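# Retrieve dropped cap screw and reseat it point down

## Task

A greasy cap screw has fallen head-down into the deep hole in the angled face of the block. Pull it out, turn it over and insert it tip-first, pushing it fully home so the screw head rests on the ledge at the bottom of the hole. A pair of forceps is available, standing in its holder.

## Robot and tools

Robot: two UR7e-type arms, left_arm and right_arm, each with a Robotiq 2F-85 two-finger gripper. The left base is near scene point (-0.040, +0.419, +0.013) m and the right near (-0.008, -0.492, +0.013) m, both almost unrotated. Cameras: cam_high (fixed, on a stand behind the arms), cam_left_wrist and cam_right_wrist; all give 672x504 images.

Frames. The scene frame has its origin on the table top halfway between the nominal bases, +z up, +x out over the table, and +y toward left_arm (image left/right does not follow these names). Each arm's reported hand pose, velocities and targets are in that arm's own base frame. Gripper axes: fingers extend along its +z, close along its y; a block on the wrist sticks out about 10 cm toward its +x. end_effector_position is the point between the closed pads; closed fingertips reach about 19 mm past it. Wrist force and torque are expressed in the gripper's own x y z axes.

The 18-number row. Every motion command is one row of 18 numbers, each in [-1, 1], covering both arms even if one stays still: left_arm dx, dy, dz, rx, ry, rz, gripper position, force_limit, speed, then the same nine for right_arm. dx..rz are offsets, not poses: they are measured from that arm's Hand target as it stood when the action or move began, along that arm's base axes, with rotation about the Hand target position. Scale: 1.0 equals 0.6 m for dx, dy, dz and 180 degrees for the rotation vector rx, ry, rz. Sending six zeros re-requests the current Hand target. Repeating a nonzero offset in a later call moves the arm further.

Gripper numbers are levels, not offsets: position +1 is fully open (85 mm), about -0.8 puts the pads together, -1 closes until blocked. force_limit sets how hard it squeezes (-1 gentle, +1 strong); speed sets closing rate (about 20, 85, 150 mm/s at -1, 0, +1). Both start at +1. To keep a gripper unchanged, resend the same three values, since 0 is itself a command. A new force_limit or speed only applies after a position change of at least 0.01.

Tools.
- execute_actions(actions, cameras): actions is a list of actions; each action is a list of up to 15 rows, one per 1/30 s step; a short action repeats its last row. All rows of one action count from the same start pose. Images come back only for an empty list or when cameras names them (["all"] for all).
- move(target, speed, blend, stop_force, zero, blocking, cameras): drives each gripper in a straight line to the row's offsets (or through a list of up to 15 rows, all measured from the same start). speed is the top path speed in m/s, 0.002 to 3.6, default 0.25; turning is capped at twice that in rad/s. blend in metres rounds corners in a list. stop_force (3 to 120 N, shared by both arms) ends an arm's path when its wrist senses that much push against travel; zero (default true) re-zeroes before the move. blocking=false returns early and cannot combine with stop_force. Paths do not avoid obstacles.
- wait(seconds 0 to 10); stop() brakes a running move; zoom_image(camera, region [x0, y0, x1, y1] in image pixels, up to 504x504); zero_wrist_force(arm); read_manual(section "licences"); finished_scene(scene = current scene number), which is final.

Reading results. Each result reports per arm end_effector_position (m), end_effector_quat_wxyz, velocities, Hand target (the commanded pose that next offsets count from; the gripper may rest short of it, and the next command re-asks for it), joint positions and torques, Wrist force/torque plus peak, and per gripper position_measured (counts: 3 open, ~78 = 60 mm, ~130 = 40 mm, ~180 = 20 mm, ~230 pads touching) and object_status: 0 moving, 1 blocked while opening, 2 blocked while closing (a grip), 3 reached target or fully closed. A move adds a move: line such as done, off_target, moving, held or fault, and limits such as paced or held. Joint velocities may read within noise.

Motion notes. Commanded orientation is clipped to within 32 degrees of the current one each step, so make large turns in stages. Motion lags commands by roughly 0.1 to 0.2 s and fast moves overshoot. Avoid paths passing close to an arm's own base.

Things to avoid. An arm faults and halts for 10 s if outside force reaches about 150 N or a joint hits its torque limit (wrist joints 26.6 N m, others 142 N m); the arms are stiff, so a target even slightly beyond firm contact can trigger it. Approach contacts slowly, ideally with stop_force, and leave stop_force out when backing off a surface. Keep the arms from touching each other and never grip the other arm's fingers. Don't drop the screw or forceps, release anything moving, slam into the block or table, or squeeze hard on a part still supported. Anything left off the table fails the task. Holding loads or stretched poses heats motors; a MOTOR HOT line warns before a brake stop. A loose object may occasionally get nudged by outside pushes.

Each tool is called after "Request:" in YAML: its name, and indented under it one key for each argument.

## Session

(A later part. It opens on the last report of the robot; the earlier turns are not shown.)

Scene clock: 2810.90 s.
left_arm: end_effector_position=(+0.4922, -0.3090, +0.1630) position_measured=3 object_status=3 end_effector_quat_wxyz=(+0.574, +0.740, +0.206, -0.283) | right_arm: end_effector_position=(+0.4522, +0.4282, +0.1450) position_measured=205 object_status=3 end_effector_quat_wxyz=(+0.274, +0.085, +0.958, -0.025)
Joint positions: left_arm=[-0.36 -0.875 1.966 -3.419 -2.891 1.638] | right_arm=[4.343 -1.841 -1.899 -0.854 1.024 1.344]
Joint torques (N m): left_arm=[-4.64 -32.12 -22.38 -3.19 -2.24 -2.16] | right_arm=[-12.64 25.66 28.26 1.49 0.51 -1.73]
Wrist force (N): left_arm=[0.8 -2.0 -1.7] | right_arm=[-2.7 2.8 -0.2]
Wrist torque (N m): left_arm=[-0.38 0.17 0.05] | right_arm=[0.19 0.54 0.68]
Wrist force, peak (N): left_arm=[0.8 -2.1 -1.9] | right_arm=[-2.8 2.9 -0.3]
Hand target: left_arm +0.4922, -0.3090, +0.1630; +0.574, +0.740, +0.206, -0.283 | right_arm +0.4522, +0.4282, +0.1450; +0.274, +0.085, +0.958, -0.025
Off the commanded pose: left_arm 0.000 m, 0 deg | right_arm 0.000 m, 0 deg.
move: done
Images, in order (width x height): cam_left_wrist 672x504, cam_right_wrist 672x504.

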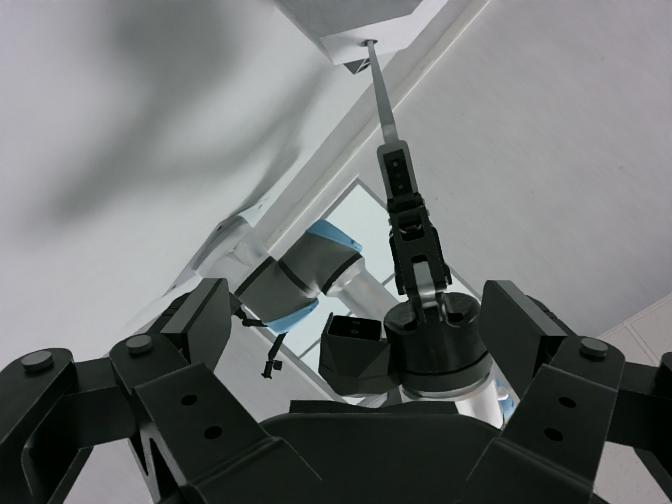

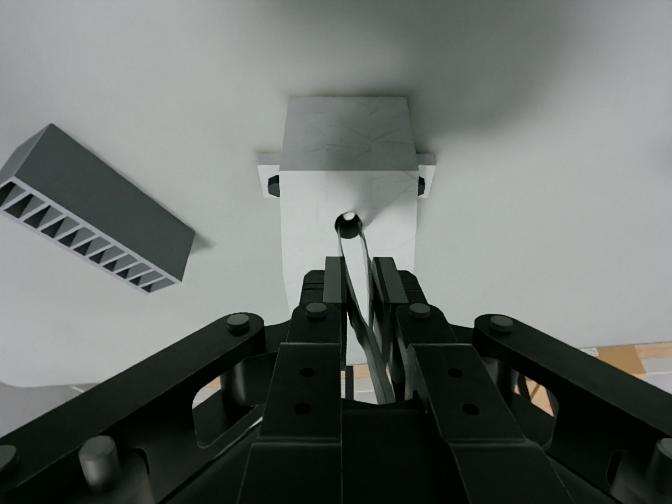

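Request:
move:
  target: [0,0,0,0,0,0,1,1,1,0.0031,-0.00055,0.00189,0.00243,0.01368,0,-0.61,-1,-1]
  speed: 0.03

Request:
move:
  target: [0,0,0,0,0,0,1,1,1,0.00886,-0.00156,-0.01692,0,0,0,-0.61,-1,-1]
  speed: 0.03
  stop_force: 5
  cameras: ["cam_right_wrist","cam_left_wrist"]

Request:
zoom_image:
  camera: "cam_right_wrist"
  region: [320, 200, 380, 260]

Request:
zoom_image:
  camera: "cam_left_wrist"
  region: [330, 20, 430, 120]

Scene clock: 2858.63 s.
left_arm: end_effector_position=(+0.4922, -0.3090, +0.1630) position_measured=3 object_status=3 end_effector_quat_wxyz=(+0.574, +0.740, +0.206, -0.283) | right_arm: end_effector_position=(+0.4541, +0.4279, +0.1461) position_measured=205 object_status=3 end_effector_quat_wxyz=(+0.253, +0.085, +0.963, -0.023) end_effector_velocity=(+0.000, -0.001, +0.000) end_effector_angular_velocity=(-0.003, -0.005, -0.001)
Joint positions: left_arm=[-0.36 -0.875 1.966 -3.419 -2.891 1.638] | right_arm=[4.322 -1.843 -1.876 -0.875 1.069 1.325]
Joint velocities: left_arm=[within noise] | right_arm=[0.002 0 -0.003 0.001 -0.006 0.002]
Joint torques (N m): left_arm=[-5.21 -31.89 -22.14 -3.25 -2.35 -2.21] | right_arm=[8.4 21.64 6.21 4.1 -3.73 0.97]
Wrist force (N): left_arm=[0.8 -2.0 -1.6] | right_arm=[-2.3 3.2 -0.2]
Wrist torque (N m): left_arm=[-0.38 0.17 0.06] | right_arm=[0.22 0.46 0.68]
Wrist force, peak (N): left_arm=[0.8 -2.2 -1.7] | right_arm=[-2.8 3.0 -0.1]
Hand target: left_arm +0.4922, -0.3090, +0.1630; +0.574, +0.740, +0.206, -0.283 | right_arm +0.4540, +0.4279, +0.1461; +0.253, +0.085, +0.963, -0.023
Off the commanded pose: left_arm 0.000 m, 0 deg | right_arm 0.000 m, 0 deg.
move: done

Scene clock: 2860.27 s.
left_arm: end_effector_position=(+0.4922, -0.3090, +0.1630) position_measured=3 object_status=3 end_effector_quat_wxyz=(+0.574, +0.740, +0.206, -0.283) | right_arm: end_effector_position=(+0.4594, +0.4270, +0.1359) position_measured=205 object_status=3 end_effector_quat_wxyz=(+0.253, +0.085, +0.963, -0.023)
Joint positions: left_arm=[-0.36 -0.875 1.966 -3.419 -2.891 1.638] | right_arm=[4.312 -1.863 -1.882 -0.844 1.07 1.315]
Joint torques (N m): left_arm=[-5.01 -31.52 -21.91 -3.32 -2.24 -2.22] | right_arm=[10.71 41.78 28.12 1.55 -0.81 1.5]
Wrist force (N): left_arm=[0.5 -1.8 -1.7] | right_arm=[-2.4 3.0 -0.2]
Wrist torque (N m): left_arm=[-0.34 0.21 0.06] | right_arm=[0.21 0.45 0.67]
Wrist force, peak (N): left_arm=[0.7 -2.2 -1.7] | right_arm=[-2.8 2.9 0.0]
Hand target: left_arm +0.4922, -0.3090, +0.1630; +0.574, +0.740, +0.206, -0.283 | right_arm +0.4594, +0.4270, +0.1359; +0.253, +0.085, +0.963, -0.023
Off the commanded pose: left_arm 0.000 m, 0 deg | right_arm 0.000 m, 0 deg.
move: done
Images, in order (width x height): cam_left_wrist 672x504, cam_right_wrist 672x504.

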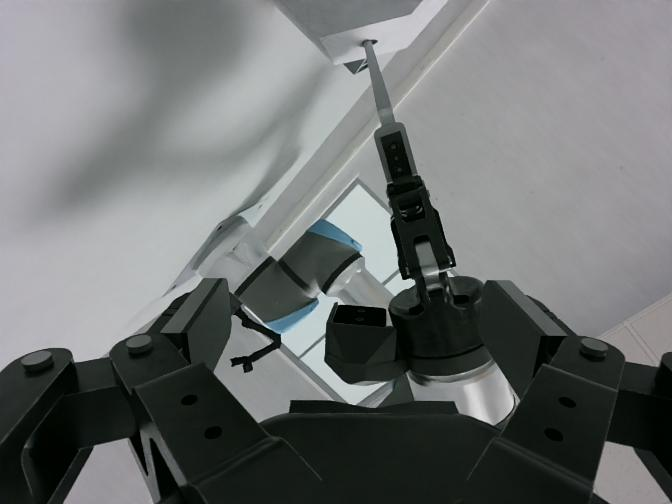

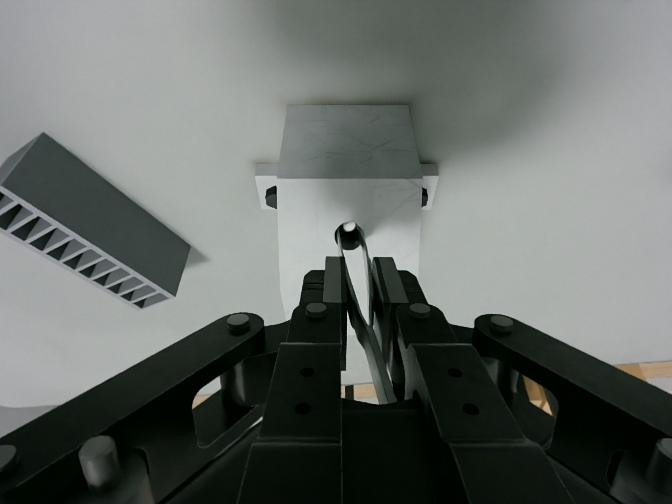

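Scaled by 8.400 from the camera's 672x504 image, which has a finer 960x720 frame.

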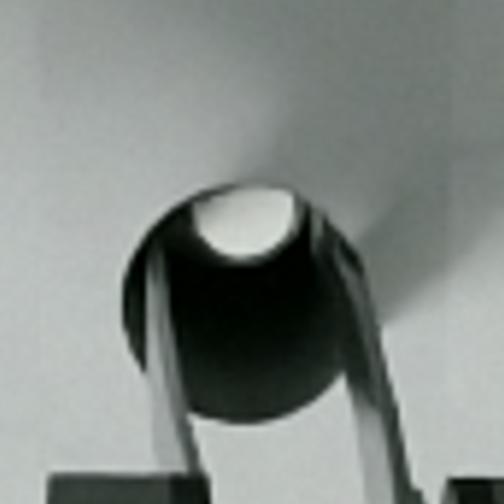

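Scaled by 5.040 from the camera's 672x504 image, which has a finer 960x720 frame.

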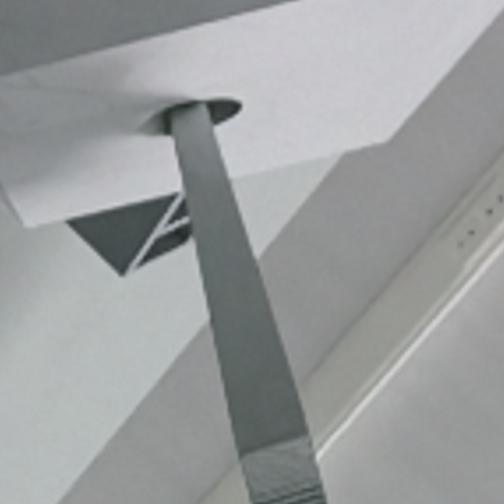

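Request:
move:
  target: [0,0,0,0,0,0,1,1,1,0,0,0,0,0,0,-1,-1,-1]
  cameras: ["cam_right_wrist","cam_left_wrist"]

Request:
zoom_image:
  camera: "cam_right_wrist"
  region: [320, 200, 380, 260]

Scene clock: 2882.00 s.
left_arm: end_effector_position=(+0.4922, -0.3090, +0.1630) position_measured=3 object_status=3 end_effector_quat_wxyz=(+0.574, +0.740, +0.206, -0.283) | right_arm: end_effector_position=(+0.4594, +0.4270, +0.1359) position_measured=214 object_status=2 end_effector_quat_wxyz=(+0.253, +0.085, +0.963, -0.023)
Joint positions: left_arm=[-0.36 -0.875 1.966 -3.419 -2.891 1.638] | right_arm=[4.312 -1.863 -1.882 -0.844 1.07 1.315]
Joint torques (N m): left_arm=[-4.67 -31.73 -22.67 -3.26 -2.17 -2.26] | right_arm=[10.93 42.27 27.71 1.73 -3.19 1.46]
Wrist force (N): left_arm=[0.5 -1.9 -1.5] | right_arm=[-2.4 2.5 0.1]
Wrist torque (N m): left_arm=[-0.37 0.20 0.06] | right_arm=[0.20 0.45 0.68]
Wrist force, peak (N): left_arm=[0.8 -2.1 -1.7] | right_arm=[-2.7 2.8 0.0]
Hand target: left_arm +0.4922, -0.3090, +0.1630; +0.574, +0.740, +0.206, -0.283 | right_arm +0.4594, +0.4270, +0.1359; +0.253, +0.085, +0.963, -0.023
Off the commanded pose: left_arm 0.000 m, 0 deg | right_arm 0.000 m, 0 deg.
move: done
Images, in order (width x height): cam_left_wrist 672x504, cam_right_wrist 672x504.

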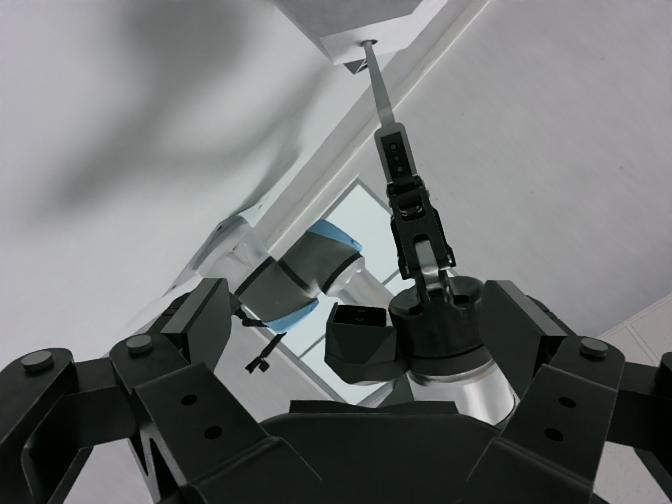

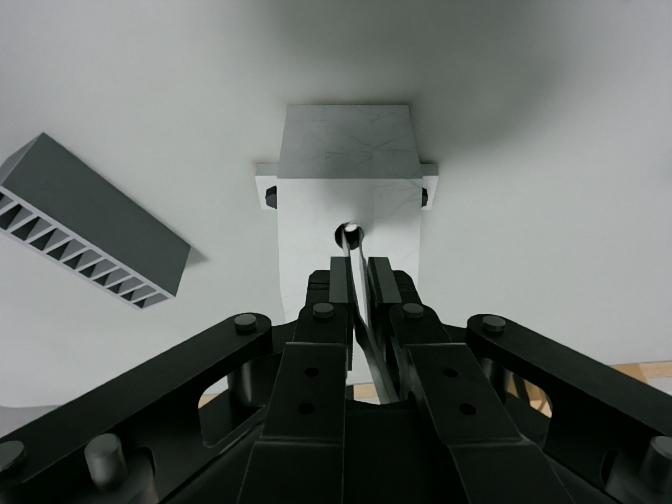

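Scaled by 8.400 from the camera's 672x504 image, which has a finer 960x720 frame.

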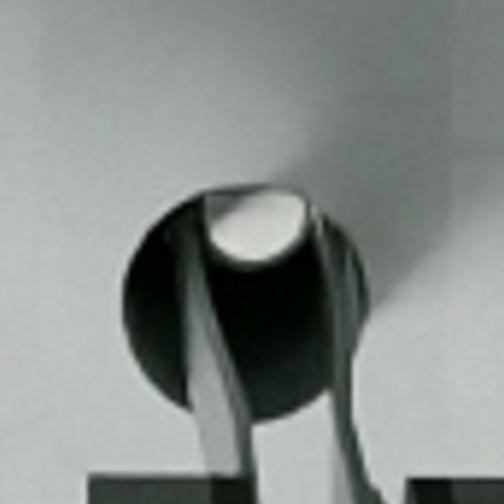

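Request:
move:
  target: [0,0,0,0,0,0,1,1,1,-0.0101,0.0018,0.01313,0,0,0,-1,-1,-1]
  speed: 0.02
  cameras: ["cam_right_wrist","cam_left_wrist"]

Request:
zoom_image:
  camera: "cam_right_wrist"
  region: [320, 200, 380, 260]

Scene clock: 2891.17 s.
left_arm: end_effector_position=(+0.4922, -0.3090, +0.1630) position_measured=3 object_status=3 end_effector_quat_wxyz=(+0.574, +0.740, +0.206, -0.283) | right_arm: end_effector_position=(+0.4532, +0.4281, +0.1440) position_measured=214 object_status=2 end_effector_quat_wxyz=(+0.253, +0.085, +0.963, -0.023)
Joint positions: left_arm=[-0.36 -0.875 1.966 -3.419 -2.891 1.638] | right_arm=[4.323 -1.845 -1.88 -0.87 1.069 1.327]
Joint torques (N m): left_arm=[-5.13 -31.38 -22.51 -3.26 -2.13 -2.13] | right_arm=[-9.08 19.51 25.12 4.37 -2.92 -1.15]
Wrist force (N): left_arm=[0.7 -1.9 -1.6] | right_arm=[-2.7 2.4 0.2]
Wrist torque (N m): left_arm=[-0.37 0.17 0.06] | right_arm=[0.20 0.46 0.56]
Wrist force, peak (N): left_arm=[0.8 -2.1 -1.8] | right_arm=[-2.9 2.5 0.0]
Hand target: left_arm +0.4922, -0.3090, +0.1630; +0.574, +0.740, +0.206, -0.283 | right_arm +0.4533, +0.4281, +0.1438; +0.253, +0.085, +0.963, -0.023
Off the commanded pose: left_arm 0.000 m, 0 deg | right_arm 0.000 m, 0 deg.
move: done
Images, in order (width x height): cam_left_wrist 672x504, cam_right_wrist 672x504.

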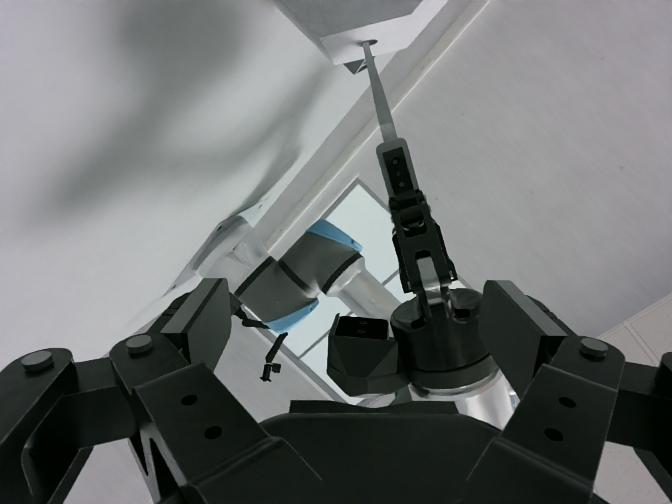

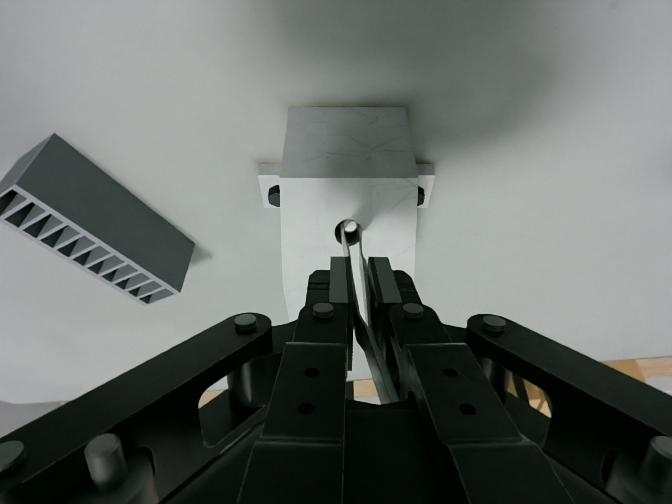

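Scaled by 8.400 from the camera's 672x504 image, which has a finer 960x720 frame.

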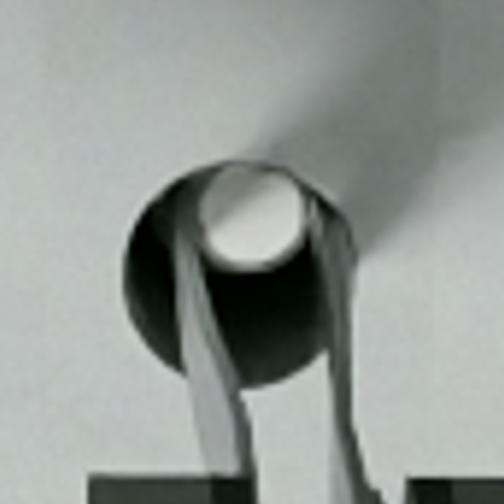

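Request:
move:
  target: [0,0,0,0,0,0,1,1,1,-0.0202,0.0036,0.02626,0,0,0,-1,-1,-1]
  speed: 0.03
  cameras: ["cam_right_wrist","cam_left_wrist"]

Request:
zoom_image:
  camera: "cam_right_wrist"
  region: [320, 200, 380, 260]

Request:
zoom_image:
  camera: "cam_left_wrist"
  region: [330, 20, 430, 120]

Scene clock: 2904.23 s.
left_arm: end_effector_position=(+0.4922, -0.3090, +0.1630) position_measured=3 object_status=3 end_effector_quat_wxyz=(+0.574, +0.740, +0.206, -0.283) | right_arm: end_effector_position=(+0.4411, +0.4303, +0.1598) position_measured=214 object_status=2 end_effector_quat_wxyz=(+0.253, +0.085, +0.963, -0.023) end_effector_velocity=(+0.001, +0.001, -0.001) end_effector_angular_velocity=(+0.003, -0.002, +0.001)
Joint positions: left_arm=[-0.36 -0.875 1.966 -3.419 -2.891 1.638] | right_arm=[4.346 -1.811 -1.873 -0.922 1.066 1.353]
Joint velocities: left_arm=[within noise] | right_arm=[-0.001 -0.003 0 0.007 -0.001 -0.003]
Joint torques (N m): left_arm=[-5.15 -32.07 -21.88 -3.26 -2.26 -2.07] | right_arm=[-12.82 18.4 21.03 4.72 -2.8 -1.62]
Wrist force (N): left_arm=[0.6 -1.9 -1.6] | right_arm=[-2.8 2.5 0.2]
Wrist torque (N m): left_arm=[-0.36 0.19 0.06] | right_arm=[0.18 0.54 0.56]
Wrist force, peak (N): left_arm=[0.7 -2.2 -1.8] | right_arm=[-2.8 2.8 0.1]
Hand target: left_arm +0.4922, -0.3090, +0.1630; +0.574, +0.740, +0.206, -0.283 | right_arm +0.4412, +0.4302, +0.1596; +0.253, +0.085, +0.963, -0.023
Off the commanded pose: left_arm 0.000 m, 0 deg | right_arm 0.000 m, 0 deg.
move: done
Images, in order (width x height): cam_left_wrist 672x504, cam_right_wrist 672x504.

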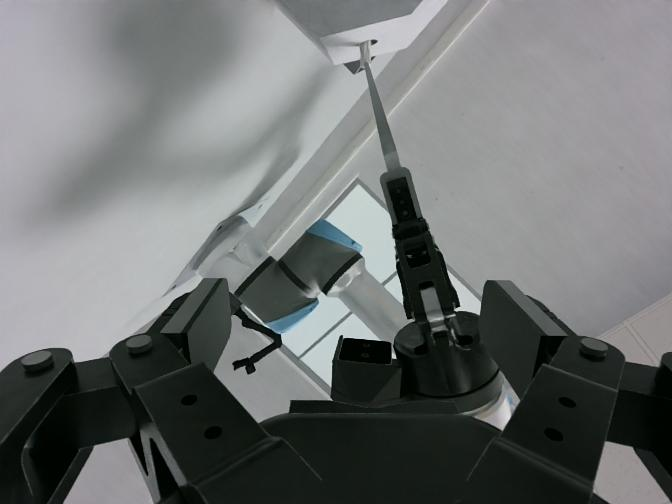

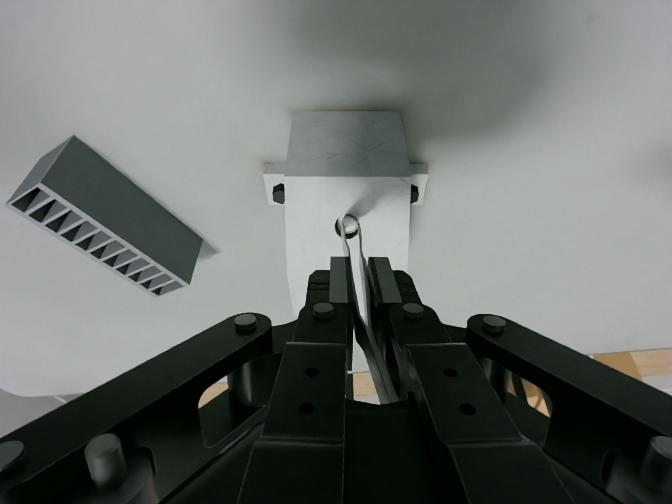

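Scaled by 8.400 from the camera's 672x504 image, which has a finer 960x720 frame.

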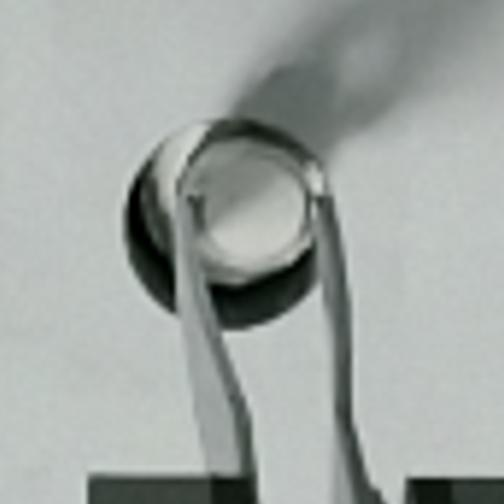

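Scaled by 5.040 from the camera's 672x504 image, which has a finer 960x720 frame.

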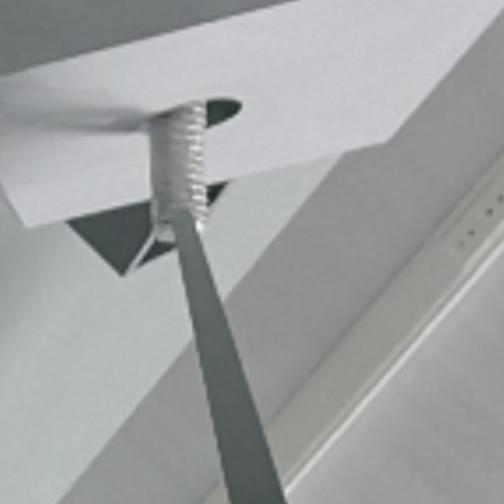

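Request:
move:
  target: [0,0,0,0,0,0,1,1,1,-0.0253,0.0045,0.0328,0,0,0,-1,-1,-1]
  speed: 0.03
  cameras: ["cam_right_wrist","cam_left_wrist"]

Request:
zoom_image:
  camera: "cam_left_wrist"
  region: [330, 20, 430, 120]

Request:
zoom_image:
  camera: "cam_right_wrist"
  region: [320, 190, 380, 260]

Scene clock: 3080.53 s.
left_arm: end_effector_position=(+0.4922, -0.3090, +0.1630) position_measured=3 object_status=3 end_effector_quat_wxyz=(+0.574, +0.740, +0.206, -0.283) | right_arm: end_effector_position=(+0.4259, +0.4330, +0.1795) position_measured=214 object_status=2 end_effector_quat_wxyz=(+0.253, +0.085, +0.963, -0.023) end_effector_velocity=(+0.001, +0.002, +0.000) end_effector_angular_velocity=(+0.004, -0.002, +0.003)
Joint positions: left_arm=[-0.36 -0.875 1.966 -3.419 -2.891 1.638] | right_arm=[4.374 -1.771 -1.862 -0.989 1.063 1.385]
Joint velocities: left_arm=[within noise] | right_arm=[0 -0.003 0.001 0.008 0 -0.003]
Joint torques (N m): left_arm=[-4.73 -31.35 -22.43 -3.24 -2.25 -2.24] | right_arm=[-15.12 18.34 18.12 4.87 -2.9 -1.71]
Wrist force (N): left_arm=[0.7 -1.9 -1.6] | right_arm=[-2.3 2.7 0.2]
Wrist torque (N m): left_arm=[-0.37 0.17 0.06] | right_arm=[0.15 0.49 0.56]
Wrist force, peak (N): left_arm=[0.9 -2.3 -1.7] | right_arm=[-2.6 3.1 0.2]
Hand target: left_arm +0.4922, -0.3090, +0.1630; +0.574, +0.740, +0.206, -0.283 | right_arm +0.4260, +0.4329, +0.1792; +0.253, +0.085, +0.963, -0.023
Off the commanded pose: left_arm 0.000 m, 0 deg | right_arm 0.000 m, 0 deg.
move: done
Images, in order (width x height): cam_left_wrist 672x504, cam_right_wrist 672x504.

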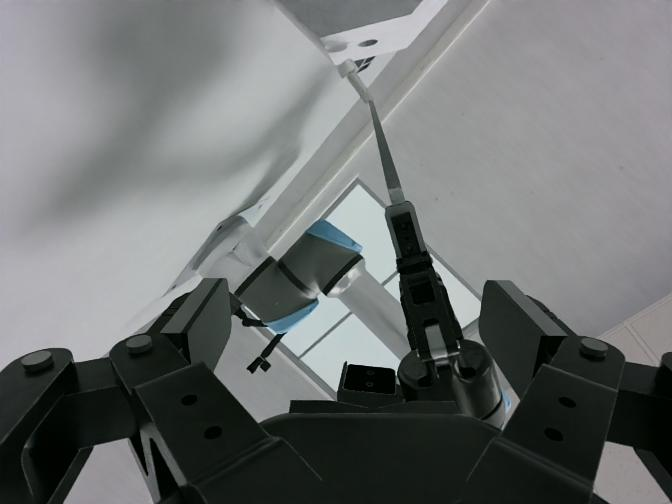

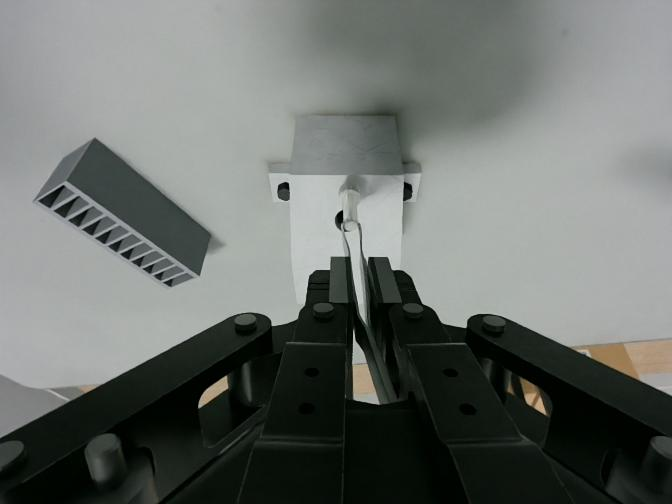

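Scaled by 5.040 from the camera's 672x504 image, which has a finer 960x720 frame.

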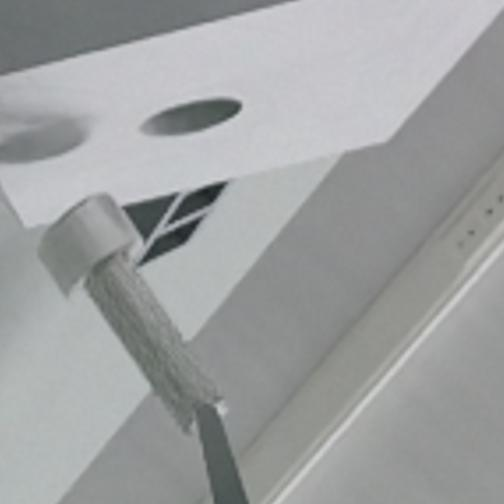

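Scaled by 7.200 from the camera's 672x504 image, which has a finer 960x720 frame.

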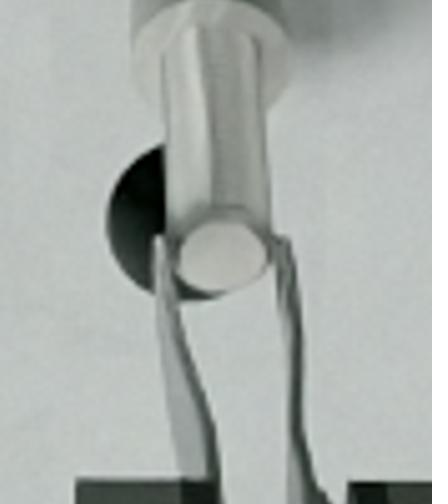

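Request:
move:
  target: [0,0,0,0,0,0,1,1,1,-0.01,-0.1217,0.3017,0.0288,0.1620,0,-1,-1,-1]
  speed: 0.12
  cameras: ["all"]

Request:
zoom_image:
  camera: "cam_right_wrist"
  region: [310, 170, 390, 270]

Scene clock: 3259.13 s.
left_arm: end_effector_position=(+0.4922, -0.3090, +0.1630) position_measured=3 object_status=3 end_effector_quat_wxyz=(+0.574, +0.740, +0.206, -0.283) | right_arm: end_effector_position=(+0.4201, +0.3599, +0.3601) position_measured=214 object_status=2 end_effector_quat_wxyz=(-0.001, +0.088, +0.996, +0.000)
Joint positions: left_arm=[-0.36 -0.875 1.966 -3.419 -2.891 1.638] | right_arm=[4.093 -1.681 -1.378 -1.655 1.572 1.127]
Joint torques (N m): left_arm=[-4.86 -31.83 -22.38 -3.18 -2.14 -2.24] | right_arm=[5.26 38.91 32.73 1.45 0.87 -0.05]
Wrist force (N): left_arm=[0.7 -2.0 -1.6] | right_arm=[-1.7 1.4 -0.1]
Wrist torque (N m): left_arm=[-0.38 0.18 0.06] | right_arm=[-0.07 0.28 0.33]
Wrist force, peak (N): left_arm=[0.8 -2.3 -1.6] | right_arm=[-2.6 3.1 0.0]
Hand target: left_arm +0.4922, -0.3090, +0.1630; +0.574, +0.740, +0.206, -0.283 | right_arm +0.4200, +0.3599, +0.3603; -0.001, +0.088, +0.996, +0.000
Off the commanded pose: left_arm 0.000 m, 0 deg | right_arm 0.000 m, 0 deg.
move: done

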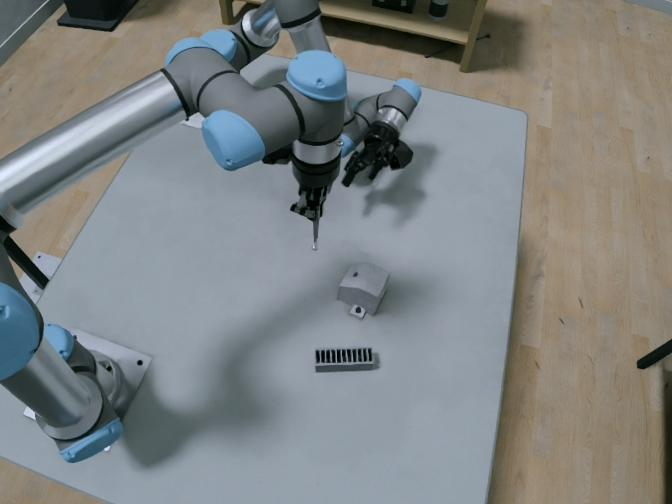

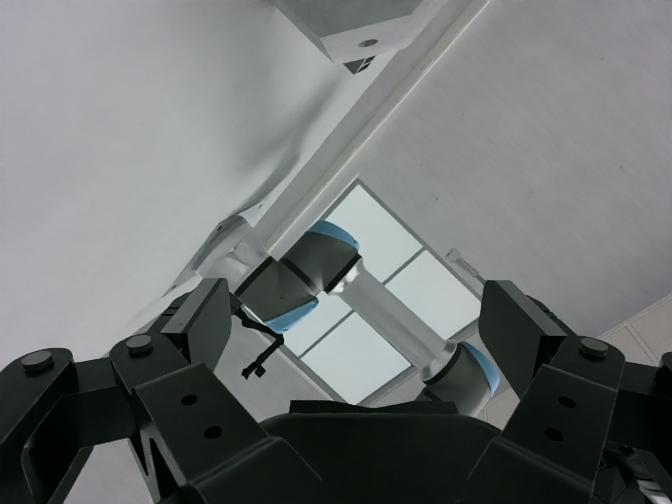

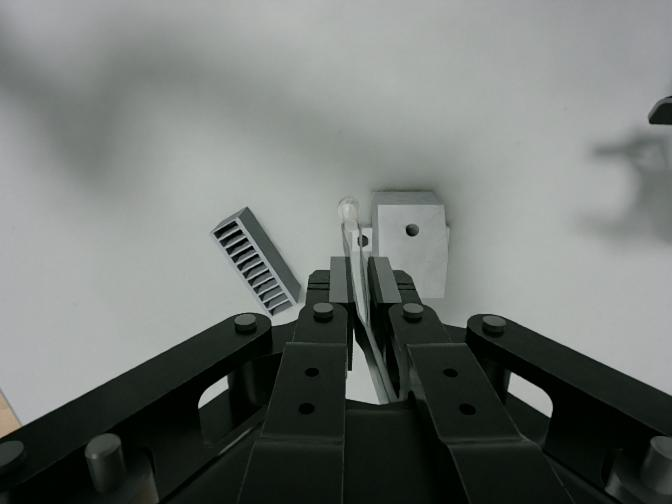

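Scaled by 5.040 from the camera's 672x504 image, which has a finer 960x720 frame.

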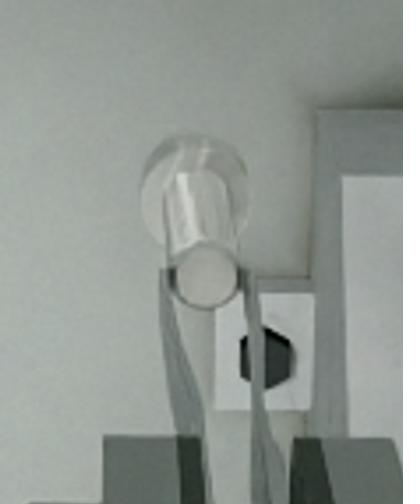

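Request:
move:
  target: [0,0,0,0,0,0,1,1,1,-0.0333,-0.0333,-0.0667,0.5865,0.0252,0.0978,-1,-1,-1]
  speed: 0.2
  cameras: ["all"]

Request:
zoom_image:
  camera: "cam_right_wrist"
  region: [310, 170, 390, 270]

Scene clock: 3297.90 s.
left_arm: end_effector_position=(+0.4922, -0.3090, +0.1630) position_measured=3 object_status=3 end_effector_quat_wxyz=(+0.574, +0.740, +0.206, -0.283) | right_arm: end_effector_position=(+0.4089, +0.3485, +0.3383) position_measured=214 object_status=2 end_effector_quat_wxyz=(-0.065, -0.005, +0.875, +0.479)
Joint positions: left_arm=[-0.36 -0.875 1.966 -3.419 -2.891 1.638] | right_arm=[3.731 -1.578 -2.009 -0.521 2.438 0.865]
Joint torques (N m): left_arm=[-5 -31.41 -22.61 -3.24 -1.99 -2.33] | right_arm=[9.38 32.02 30.53 3.03 -0.53 -0.14]
Wrist force (N): left_arm=[0.7 -2.0 -1.8] | right_arm=[-2.0 3.2 -0.6]
Wrist torque (N m): left_arm=[-0.37 0.17 0.06] | right_arm=[0.54 0.42 0.17]
Wrist force, peak (N): left_arm=[0.9 -2.0 -2.0] | right_arm=[-2.1 3.4 -1.3]
Hand target: left_arm +0.4922, -0.3090, +0.1630; +0.574, +0.740, +0.206, -0.283 | right_arm +0.4088, +0.3486, +0.3384; -0.064, -0.005, +0.875, +0.479 (not the last commanded pose)
Off the commanded pose: left_arm 0.000 m, 0 deg | right_arm 0.022 m, 48 deg.
move: held (right_arm; a check stopped the path); limits=held
pose unreachable (right arm): on one or more control steps of this call, first in action 0 (counted from 0), this arm could not follow its commanded pose, so it was not sent that pose on those steps. It may still have moved: this result reports where it is.
cause: moving toward the commanded pose would bring two parts of the arm too close to each other (its gripper and another part of the arm, with joints 4 (wrist 1) to 6 (wrist 3) between them, 5 mm apart when it was first held).

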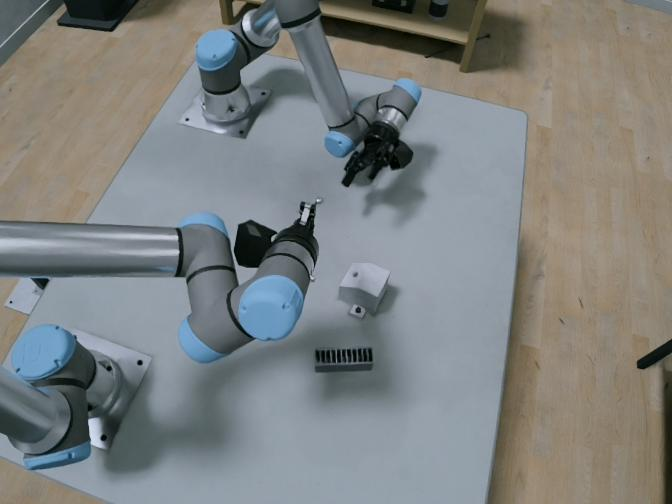

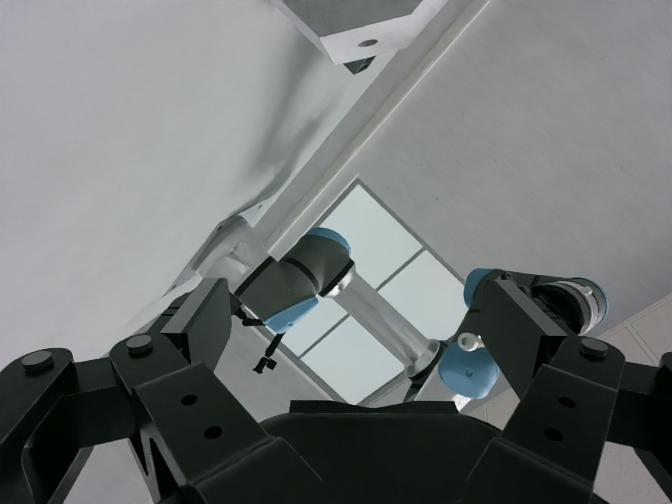

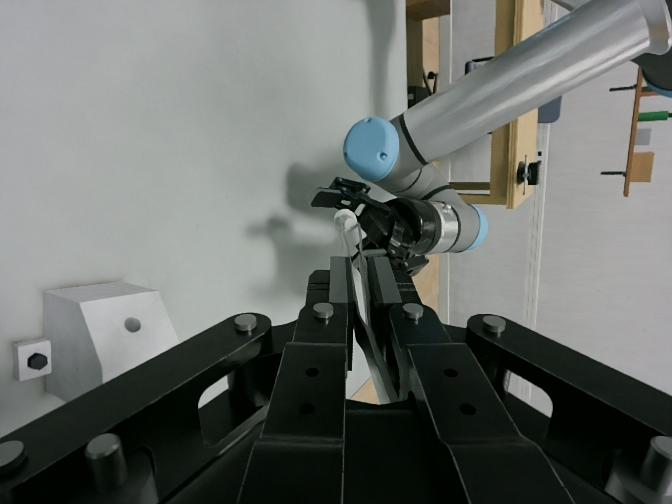

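Scaled by 5.040 from the camera's 672x504 image, which has a finer 960x720 frame.

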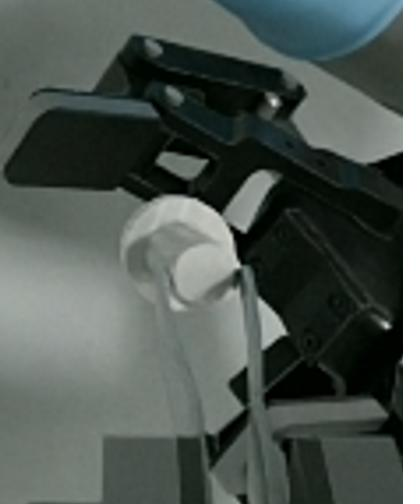

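Request:
move:
  target: [0,0,0,0,0,0,1,1,1,0.0187,0.019,0.036,-0.3236,-0.0139,-0.0540,-1,-1,-1]
  speed: 0.2

Request:
move:
  target:
    - [0,0,0,0,0,0,1,1,1,0,0,0,0,0,0.5,-1,-1,-1]
    - [0,0,0,0,0,0,1,1,1,0,0,0,0,0,1.0,-1,-1,-1]
  speed: 0.3
  blend: [0.02,0]
  cameras: ["cam_high","cam_right_wrist"]

Request:
zoom_image:
  camera: "cam_right_wrist"
  region: [310, 170, 390, 270]

Scene clock: 3359.63 s.
left_arm: end_effector_position=(+0.4922, -0.3090, +0.1630) position_measured=3 object_status=3 end_effector_quat_wxyz=(+0.574, +0.740, +0.206, -0.283) | right_arm: end_effector_position=(+0.4200, +0.3601, +0.3599) position_measured=214 object_status=2 end_effector_quat_wxyz=(-0.001, +0.088, +0.996, -0.003)
Joint positions: left_arm=[-0.36 -0.875 1.966 -3.419 -2.891 1.638] | right_arm=[4.094 -1.685 -1.373 -1.662 1.57 1.129]
Joint torques (N m): left_arm=[-4.94 -31.34 -22.21 -3.25 -1.98 -2.13] | right_arm=[-10.69 30.54 30.9 1.52 -1.23 0.5]
Wrist force (N): left_arm=[0.8 -1.9 -1.8] | right_arm=[-1.7 0.8 0.2]
Wrist torque (N m): left_arm=[-0.36 0.16 0.06] | right_arm=[-0.17 0.27 0.45]
Wrist force, peak (N): left_arm=[0.8 -2.1 -1.9] | right_arm=[-2.0 3.7 -0.8]
Hand target: left_arm +0.4922, -0.3090, +0.1630; +0.574, +0.740, +0.206, -0.283 | right_arm +0.4200, +0.3600, +0.3600; -0.001, +0.088, +0.996, -0.004
Off the commanded pose: left_arm 0.000 m, 0 deg | right_arm 0.000 m, 0 deg.
move: done

Scene clock: 3365.37 s.
left_arm: end_effector_position=(+0.4922, -0.3090, +0.1630) position_measured=3 object_status=3 end_effector_quat_wxyz=(+0.574, +0.740, +0.206, -0.283) | right_arm: end_effector_position=(+0.4200, +0.3600, +0.3600) position_measured=214 object_status=2 end_effector_quat_wxyz=(-0.004, +0.996, -0.088, +0.001) end_effector_velocity=(+0.000, +0.000, +0.000) end_effector_angular_velocity=(+0.001, +0.001, +0.004)
Joint positions: left_arm=[-0.36 -0.875 1.966 -3.419 -2.891 1.638] | right_arm=[4.093 -1.675 -1.387 -1.642 1.572 -2.014]
Joint velocities: left_arm=[within noise] | right_arm=[-0.001 0 -0.001 0.001 0.001 -0.005]
Joint torques (N m): left_arm=[-4.79 -31.58 -22.35 -3.17 -1.98 -2.22] | right_arm=[-8.64 16.37 31.06 1.64 0.91 -1.29]
Wrist force (N): left_arm=[0.8 -1.9 -1.8] | right_arm=[-1.5 1.2 0.1]
Wrist torque (N m): left_arm=[-0.36 0.17 0.06] | right_arm=[-0.11 0.24 0.35]
Wrist force, peak (N): left_arm=[0.8 -2.1 -1.9] | right_arm=[-2.3 1.1 -0.2]
Hand target: left_arm +0.4922, -0.3090, +0.1630; +0.574, +0.740, +0.206, -0.283 | right_arm +0.4200, +0.3600, +0.3600; -0.004, +0.996, -0.088, +0.001
Off the commanded pose: left_arm 0.000 m, 0 deg | right_arm 0.000 m, 0 deg.
move: done
Images, in order (width x height): cam_high 672x504, cam_right_wrist 672x504.

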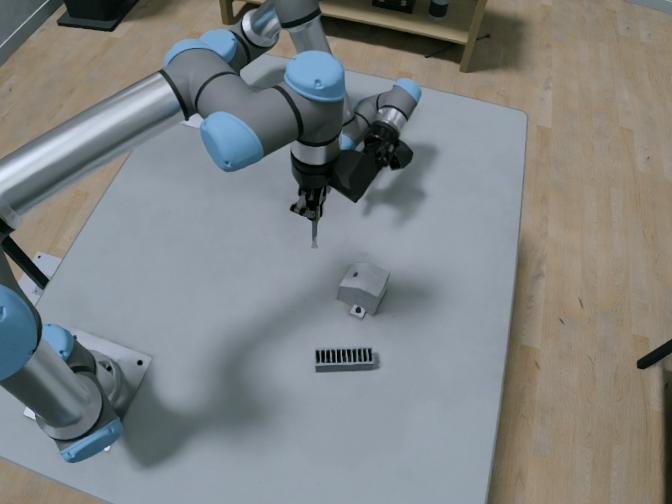

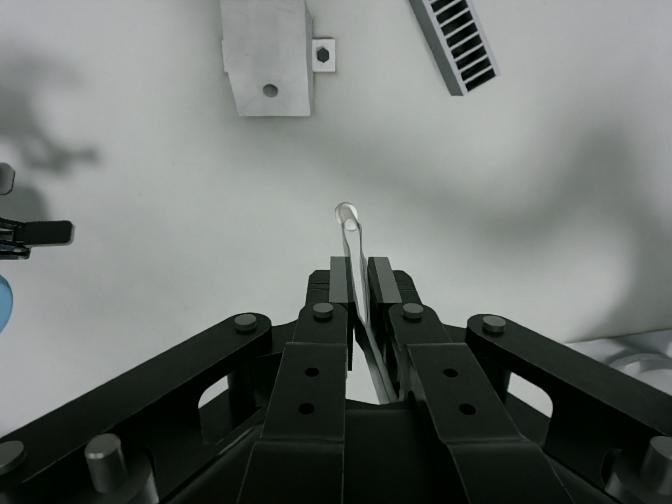

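Scaled by 5.040 from the camera's 672x504 image, which has a finer 960x720 frame.

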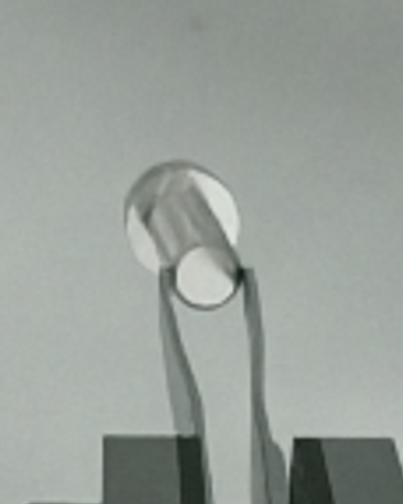

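Request:
move:
  target: [0,0,0,0,0,0,1,1,1,-0.0333,-0.0333,-0.0667,0.5865,0.0252,0.0978,-1,-1,-1]
  speed: 0.2
  cameras: ["all"]

Request:
zoom_image:
  camera: "cam_right_wrist"
  region: [310, 170, 390, 270]

Scene clock: 3381.13 s.
left_arm: end_effector_position=(+0.4922, -0.3090, +0.1630) position_measured=3 object_status=3 end_effector_quat_wxyz=(+0.574, +0.740, +0.206, -0.283) | right_arm: end_effector_position=(+0.4020, +0.3422, +0.3239) position_measured=214 object_status=2 end_effector_quat_wxyz=(+0.706, -0.700, -0.060, +0.092)
Joint positions: left_arm=[-0.36 -0.875 1.966 -3.419 -2.891 1.638] | right_arm=[3.629 -2.092 -1.962 0.964 2.87 -1.477]
Joint torques (N m): left_arm=[-4.99 -32.28 -22.65 -3.2 -1.97 -2.18] | right_arm=[-2.29 44.49 4.47 -1.03 -2.08 -1.78]
Wrist force (N): left_arm=[0.6 -1.9 -1.8] | right_arm=[-0.3 -0.2 1.1]
Wrist torque (N m): left_arm=[-0.36 0.20 0.06] | right_arm=[-0.09 0.24 0.55]
Wrist force, peak (N): left_arm=[0.8 -2.2 -1.9] | right_arm=[-0.4 3.6 1.5]
Hand target: left_arm +0.4922, -0.3090, +0.1630; +0.574, +0.740, +0.206, -0.283 | right_arm +0.4020, +0.3422, +0.3239; +0.706, -0.700, -0.060, +0.092 (not the last commanded pose)
Off the commanded pose: left_arm 0.000 m, 0 deg | right_arm 0.005 m, 15 deg.
move: held (right_arm; a check stopped the path); limits=held
pose unreachable (right arm): on one or more control steps of this call, first in action 0 (counted from 0), this arm could not follow its commanded pose, so it was not sent that pose on those steps. It may still have moved: this result reports where it is.
cause: moving toward the commanded pose would bring two parts of the arm too close to each other (its gripper and another part of the arm, with joints 4 (wrist 1) to 6 (wrist 3) between them, 8 mm apart when it was first held).

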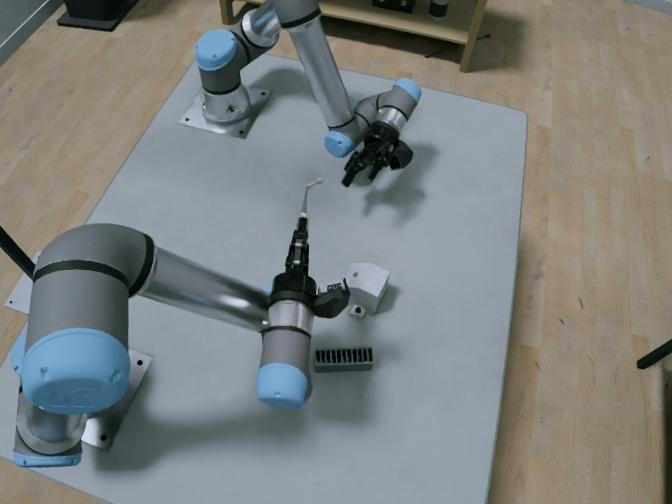

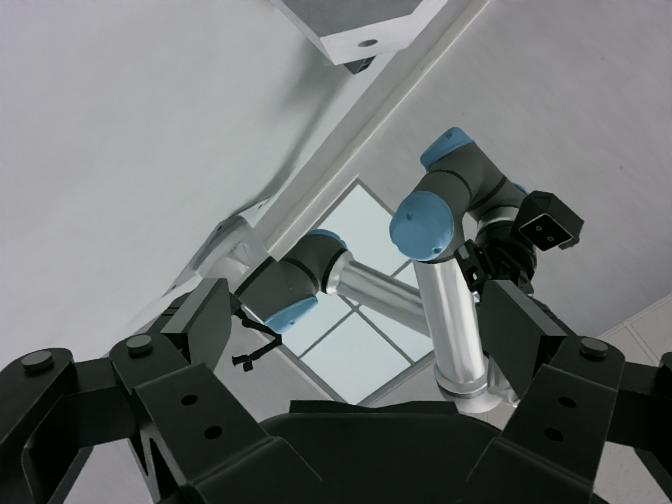

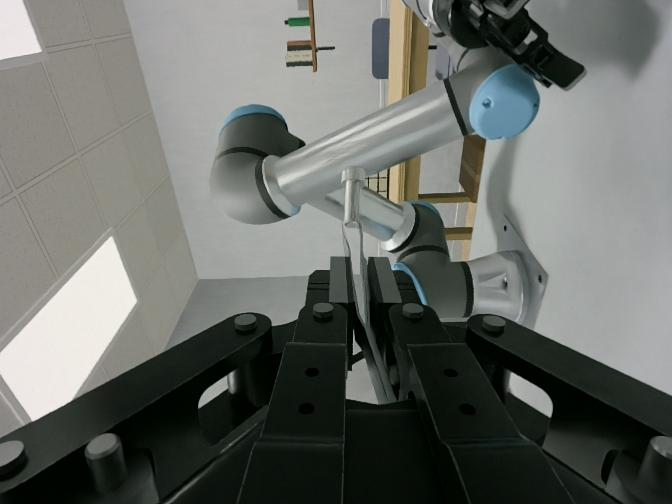

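Scaled by 5.040 from the camera's 672x504 image, which has a finer 960x720 frame.

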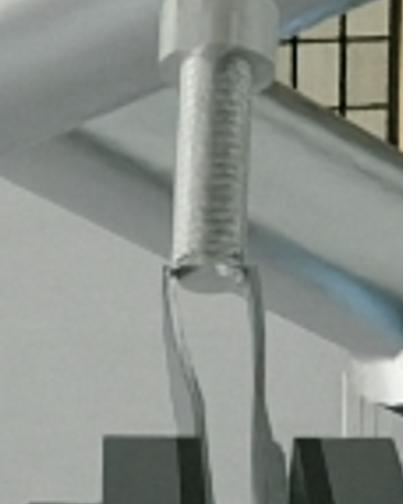

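Request:
move:
  target: [-0.2153,0.1408,0.245,-0.2778,0.1728,0.4207,1,1,1,0.055,0.213,0.1267,-0.1978,-0.0264,-0.0890,-1,-1,-1]
  speed: 0.2
  cameras: ["all"]

Request:
zoom_image:
  camera: "cam_right_wrist"
  region: [310, 170, 390, 270]

Scene clock: 3608.53 s.
left_arm: end_effector_position=(+0.3630, -0.2245, +0.3100) position_measured=3 object_status=3 end_effector_quat_wxyz=(+0.787, +0.084, +0.601, -0.111) end_effector_velocity=(+0.000, +0.001, +0.000) end_effector_angular_velocity=(+0.004, -0.001, +0.002) | right_arm: end_effector_position=(+0.4349, +0.4701, +0.4000) position_measured=214 object_status=2 end_effector_quat_wxyz=(-0.462, +0.886, -0.039, +0.020)
Joint positions: left_arm=[-1.626 -1.227 2.583 -5.39 -0.347 0.86] | right_arm=[3.975 -1.646 -1.791 -0.425 2.091 -1.981]
Joint velocities: left_arm=[0.001 0 0 -0.001 0 0.005] | right_arm=[within noise]
Joint torques (N m): left_arm=[-5.3 -27.09 7.85 1.07 -0.69 2.37] | right_arm=[-12.73 17.73 18.78 2.68 0.18 -1.69]
Wrist force (N): left_arm=[2.2 0.1 -3.7] | right_arm=[-0.8 -0.3 1.0]
Wrist torque (N m): left_arm=[-0.17 -0.12 0.08] | right_arm=[-0.32 0.18 0.37]
Wrist force, peak (N): left_arm=[2.2 0.0 -3.9] | right_arm=[-0.5 -0.9 1.5]
Hand target: left_arm +0.3630, -0.2245, +0.3100; +0.787, +0.084, +0.601, -0.111 | right_arm +0.4350, +0.4700, +0.3999; -0.462, +0.886, -0.039, +0.020
Off the commanded pose: left_arm 0.000 m, 0 deg | right_arm 0.000 m, 0 deg.
move: done

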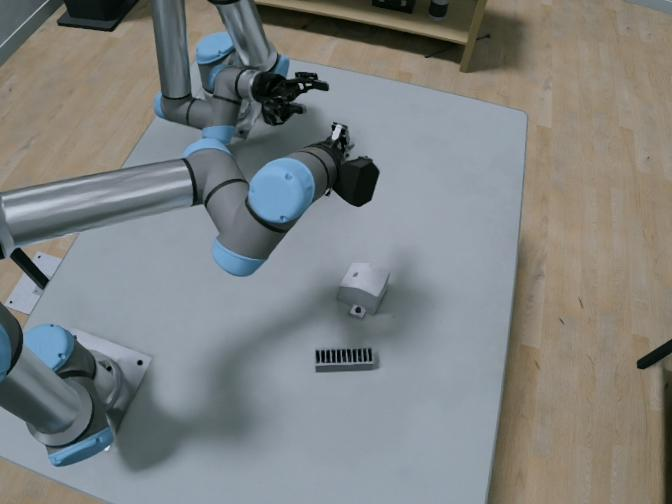

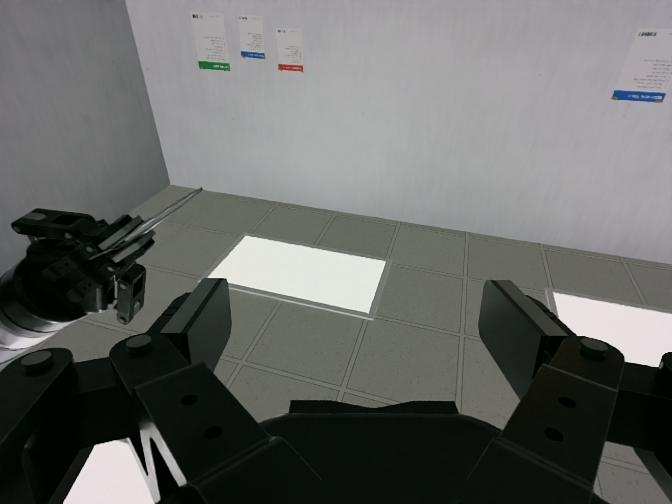

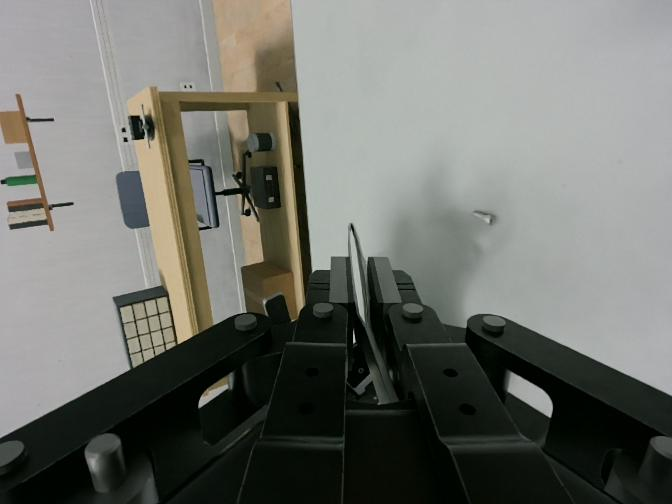

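Scaled by 5.040 from the camera's 672x504 image, which has a finer 960x720 frame.

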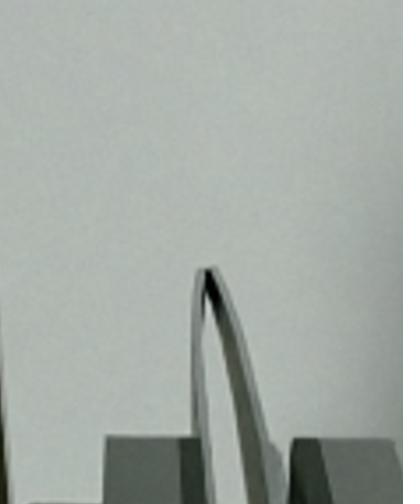

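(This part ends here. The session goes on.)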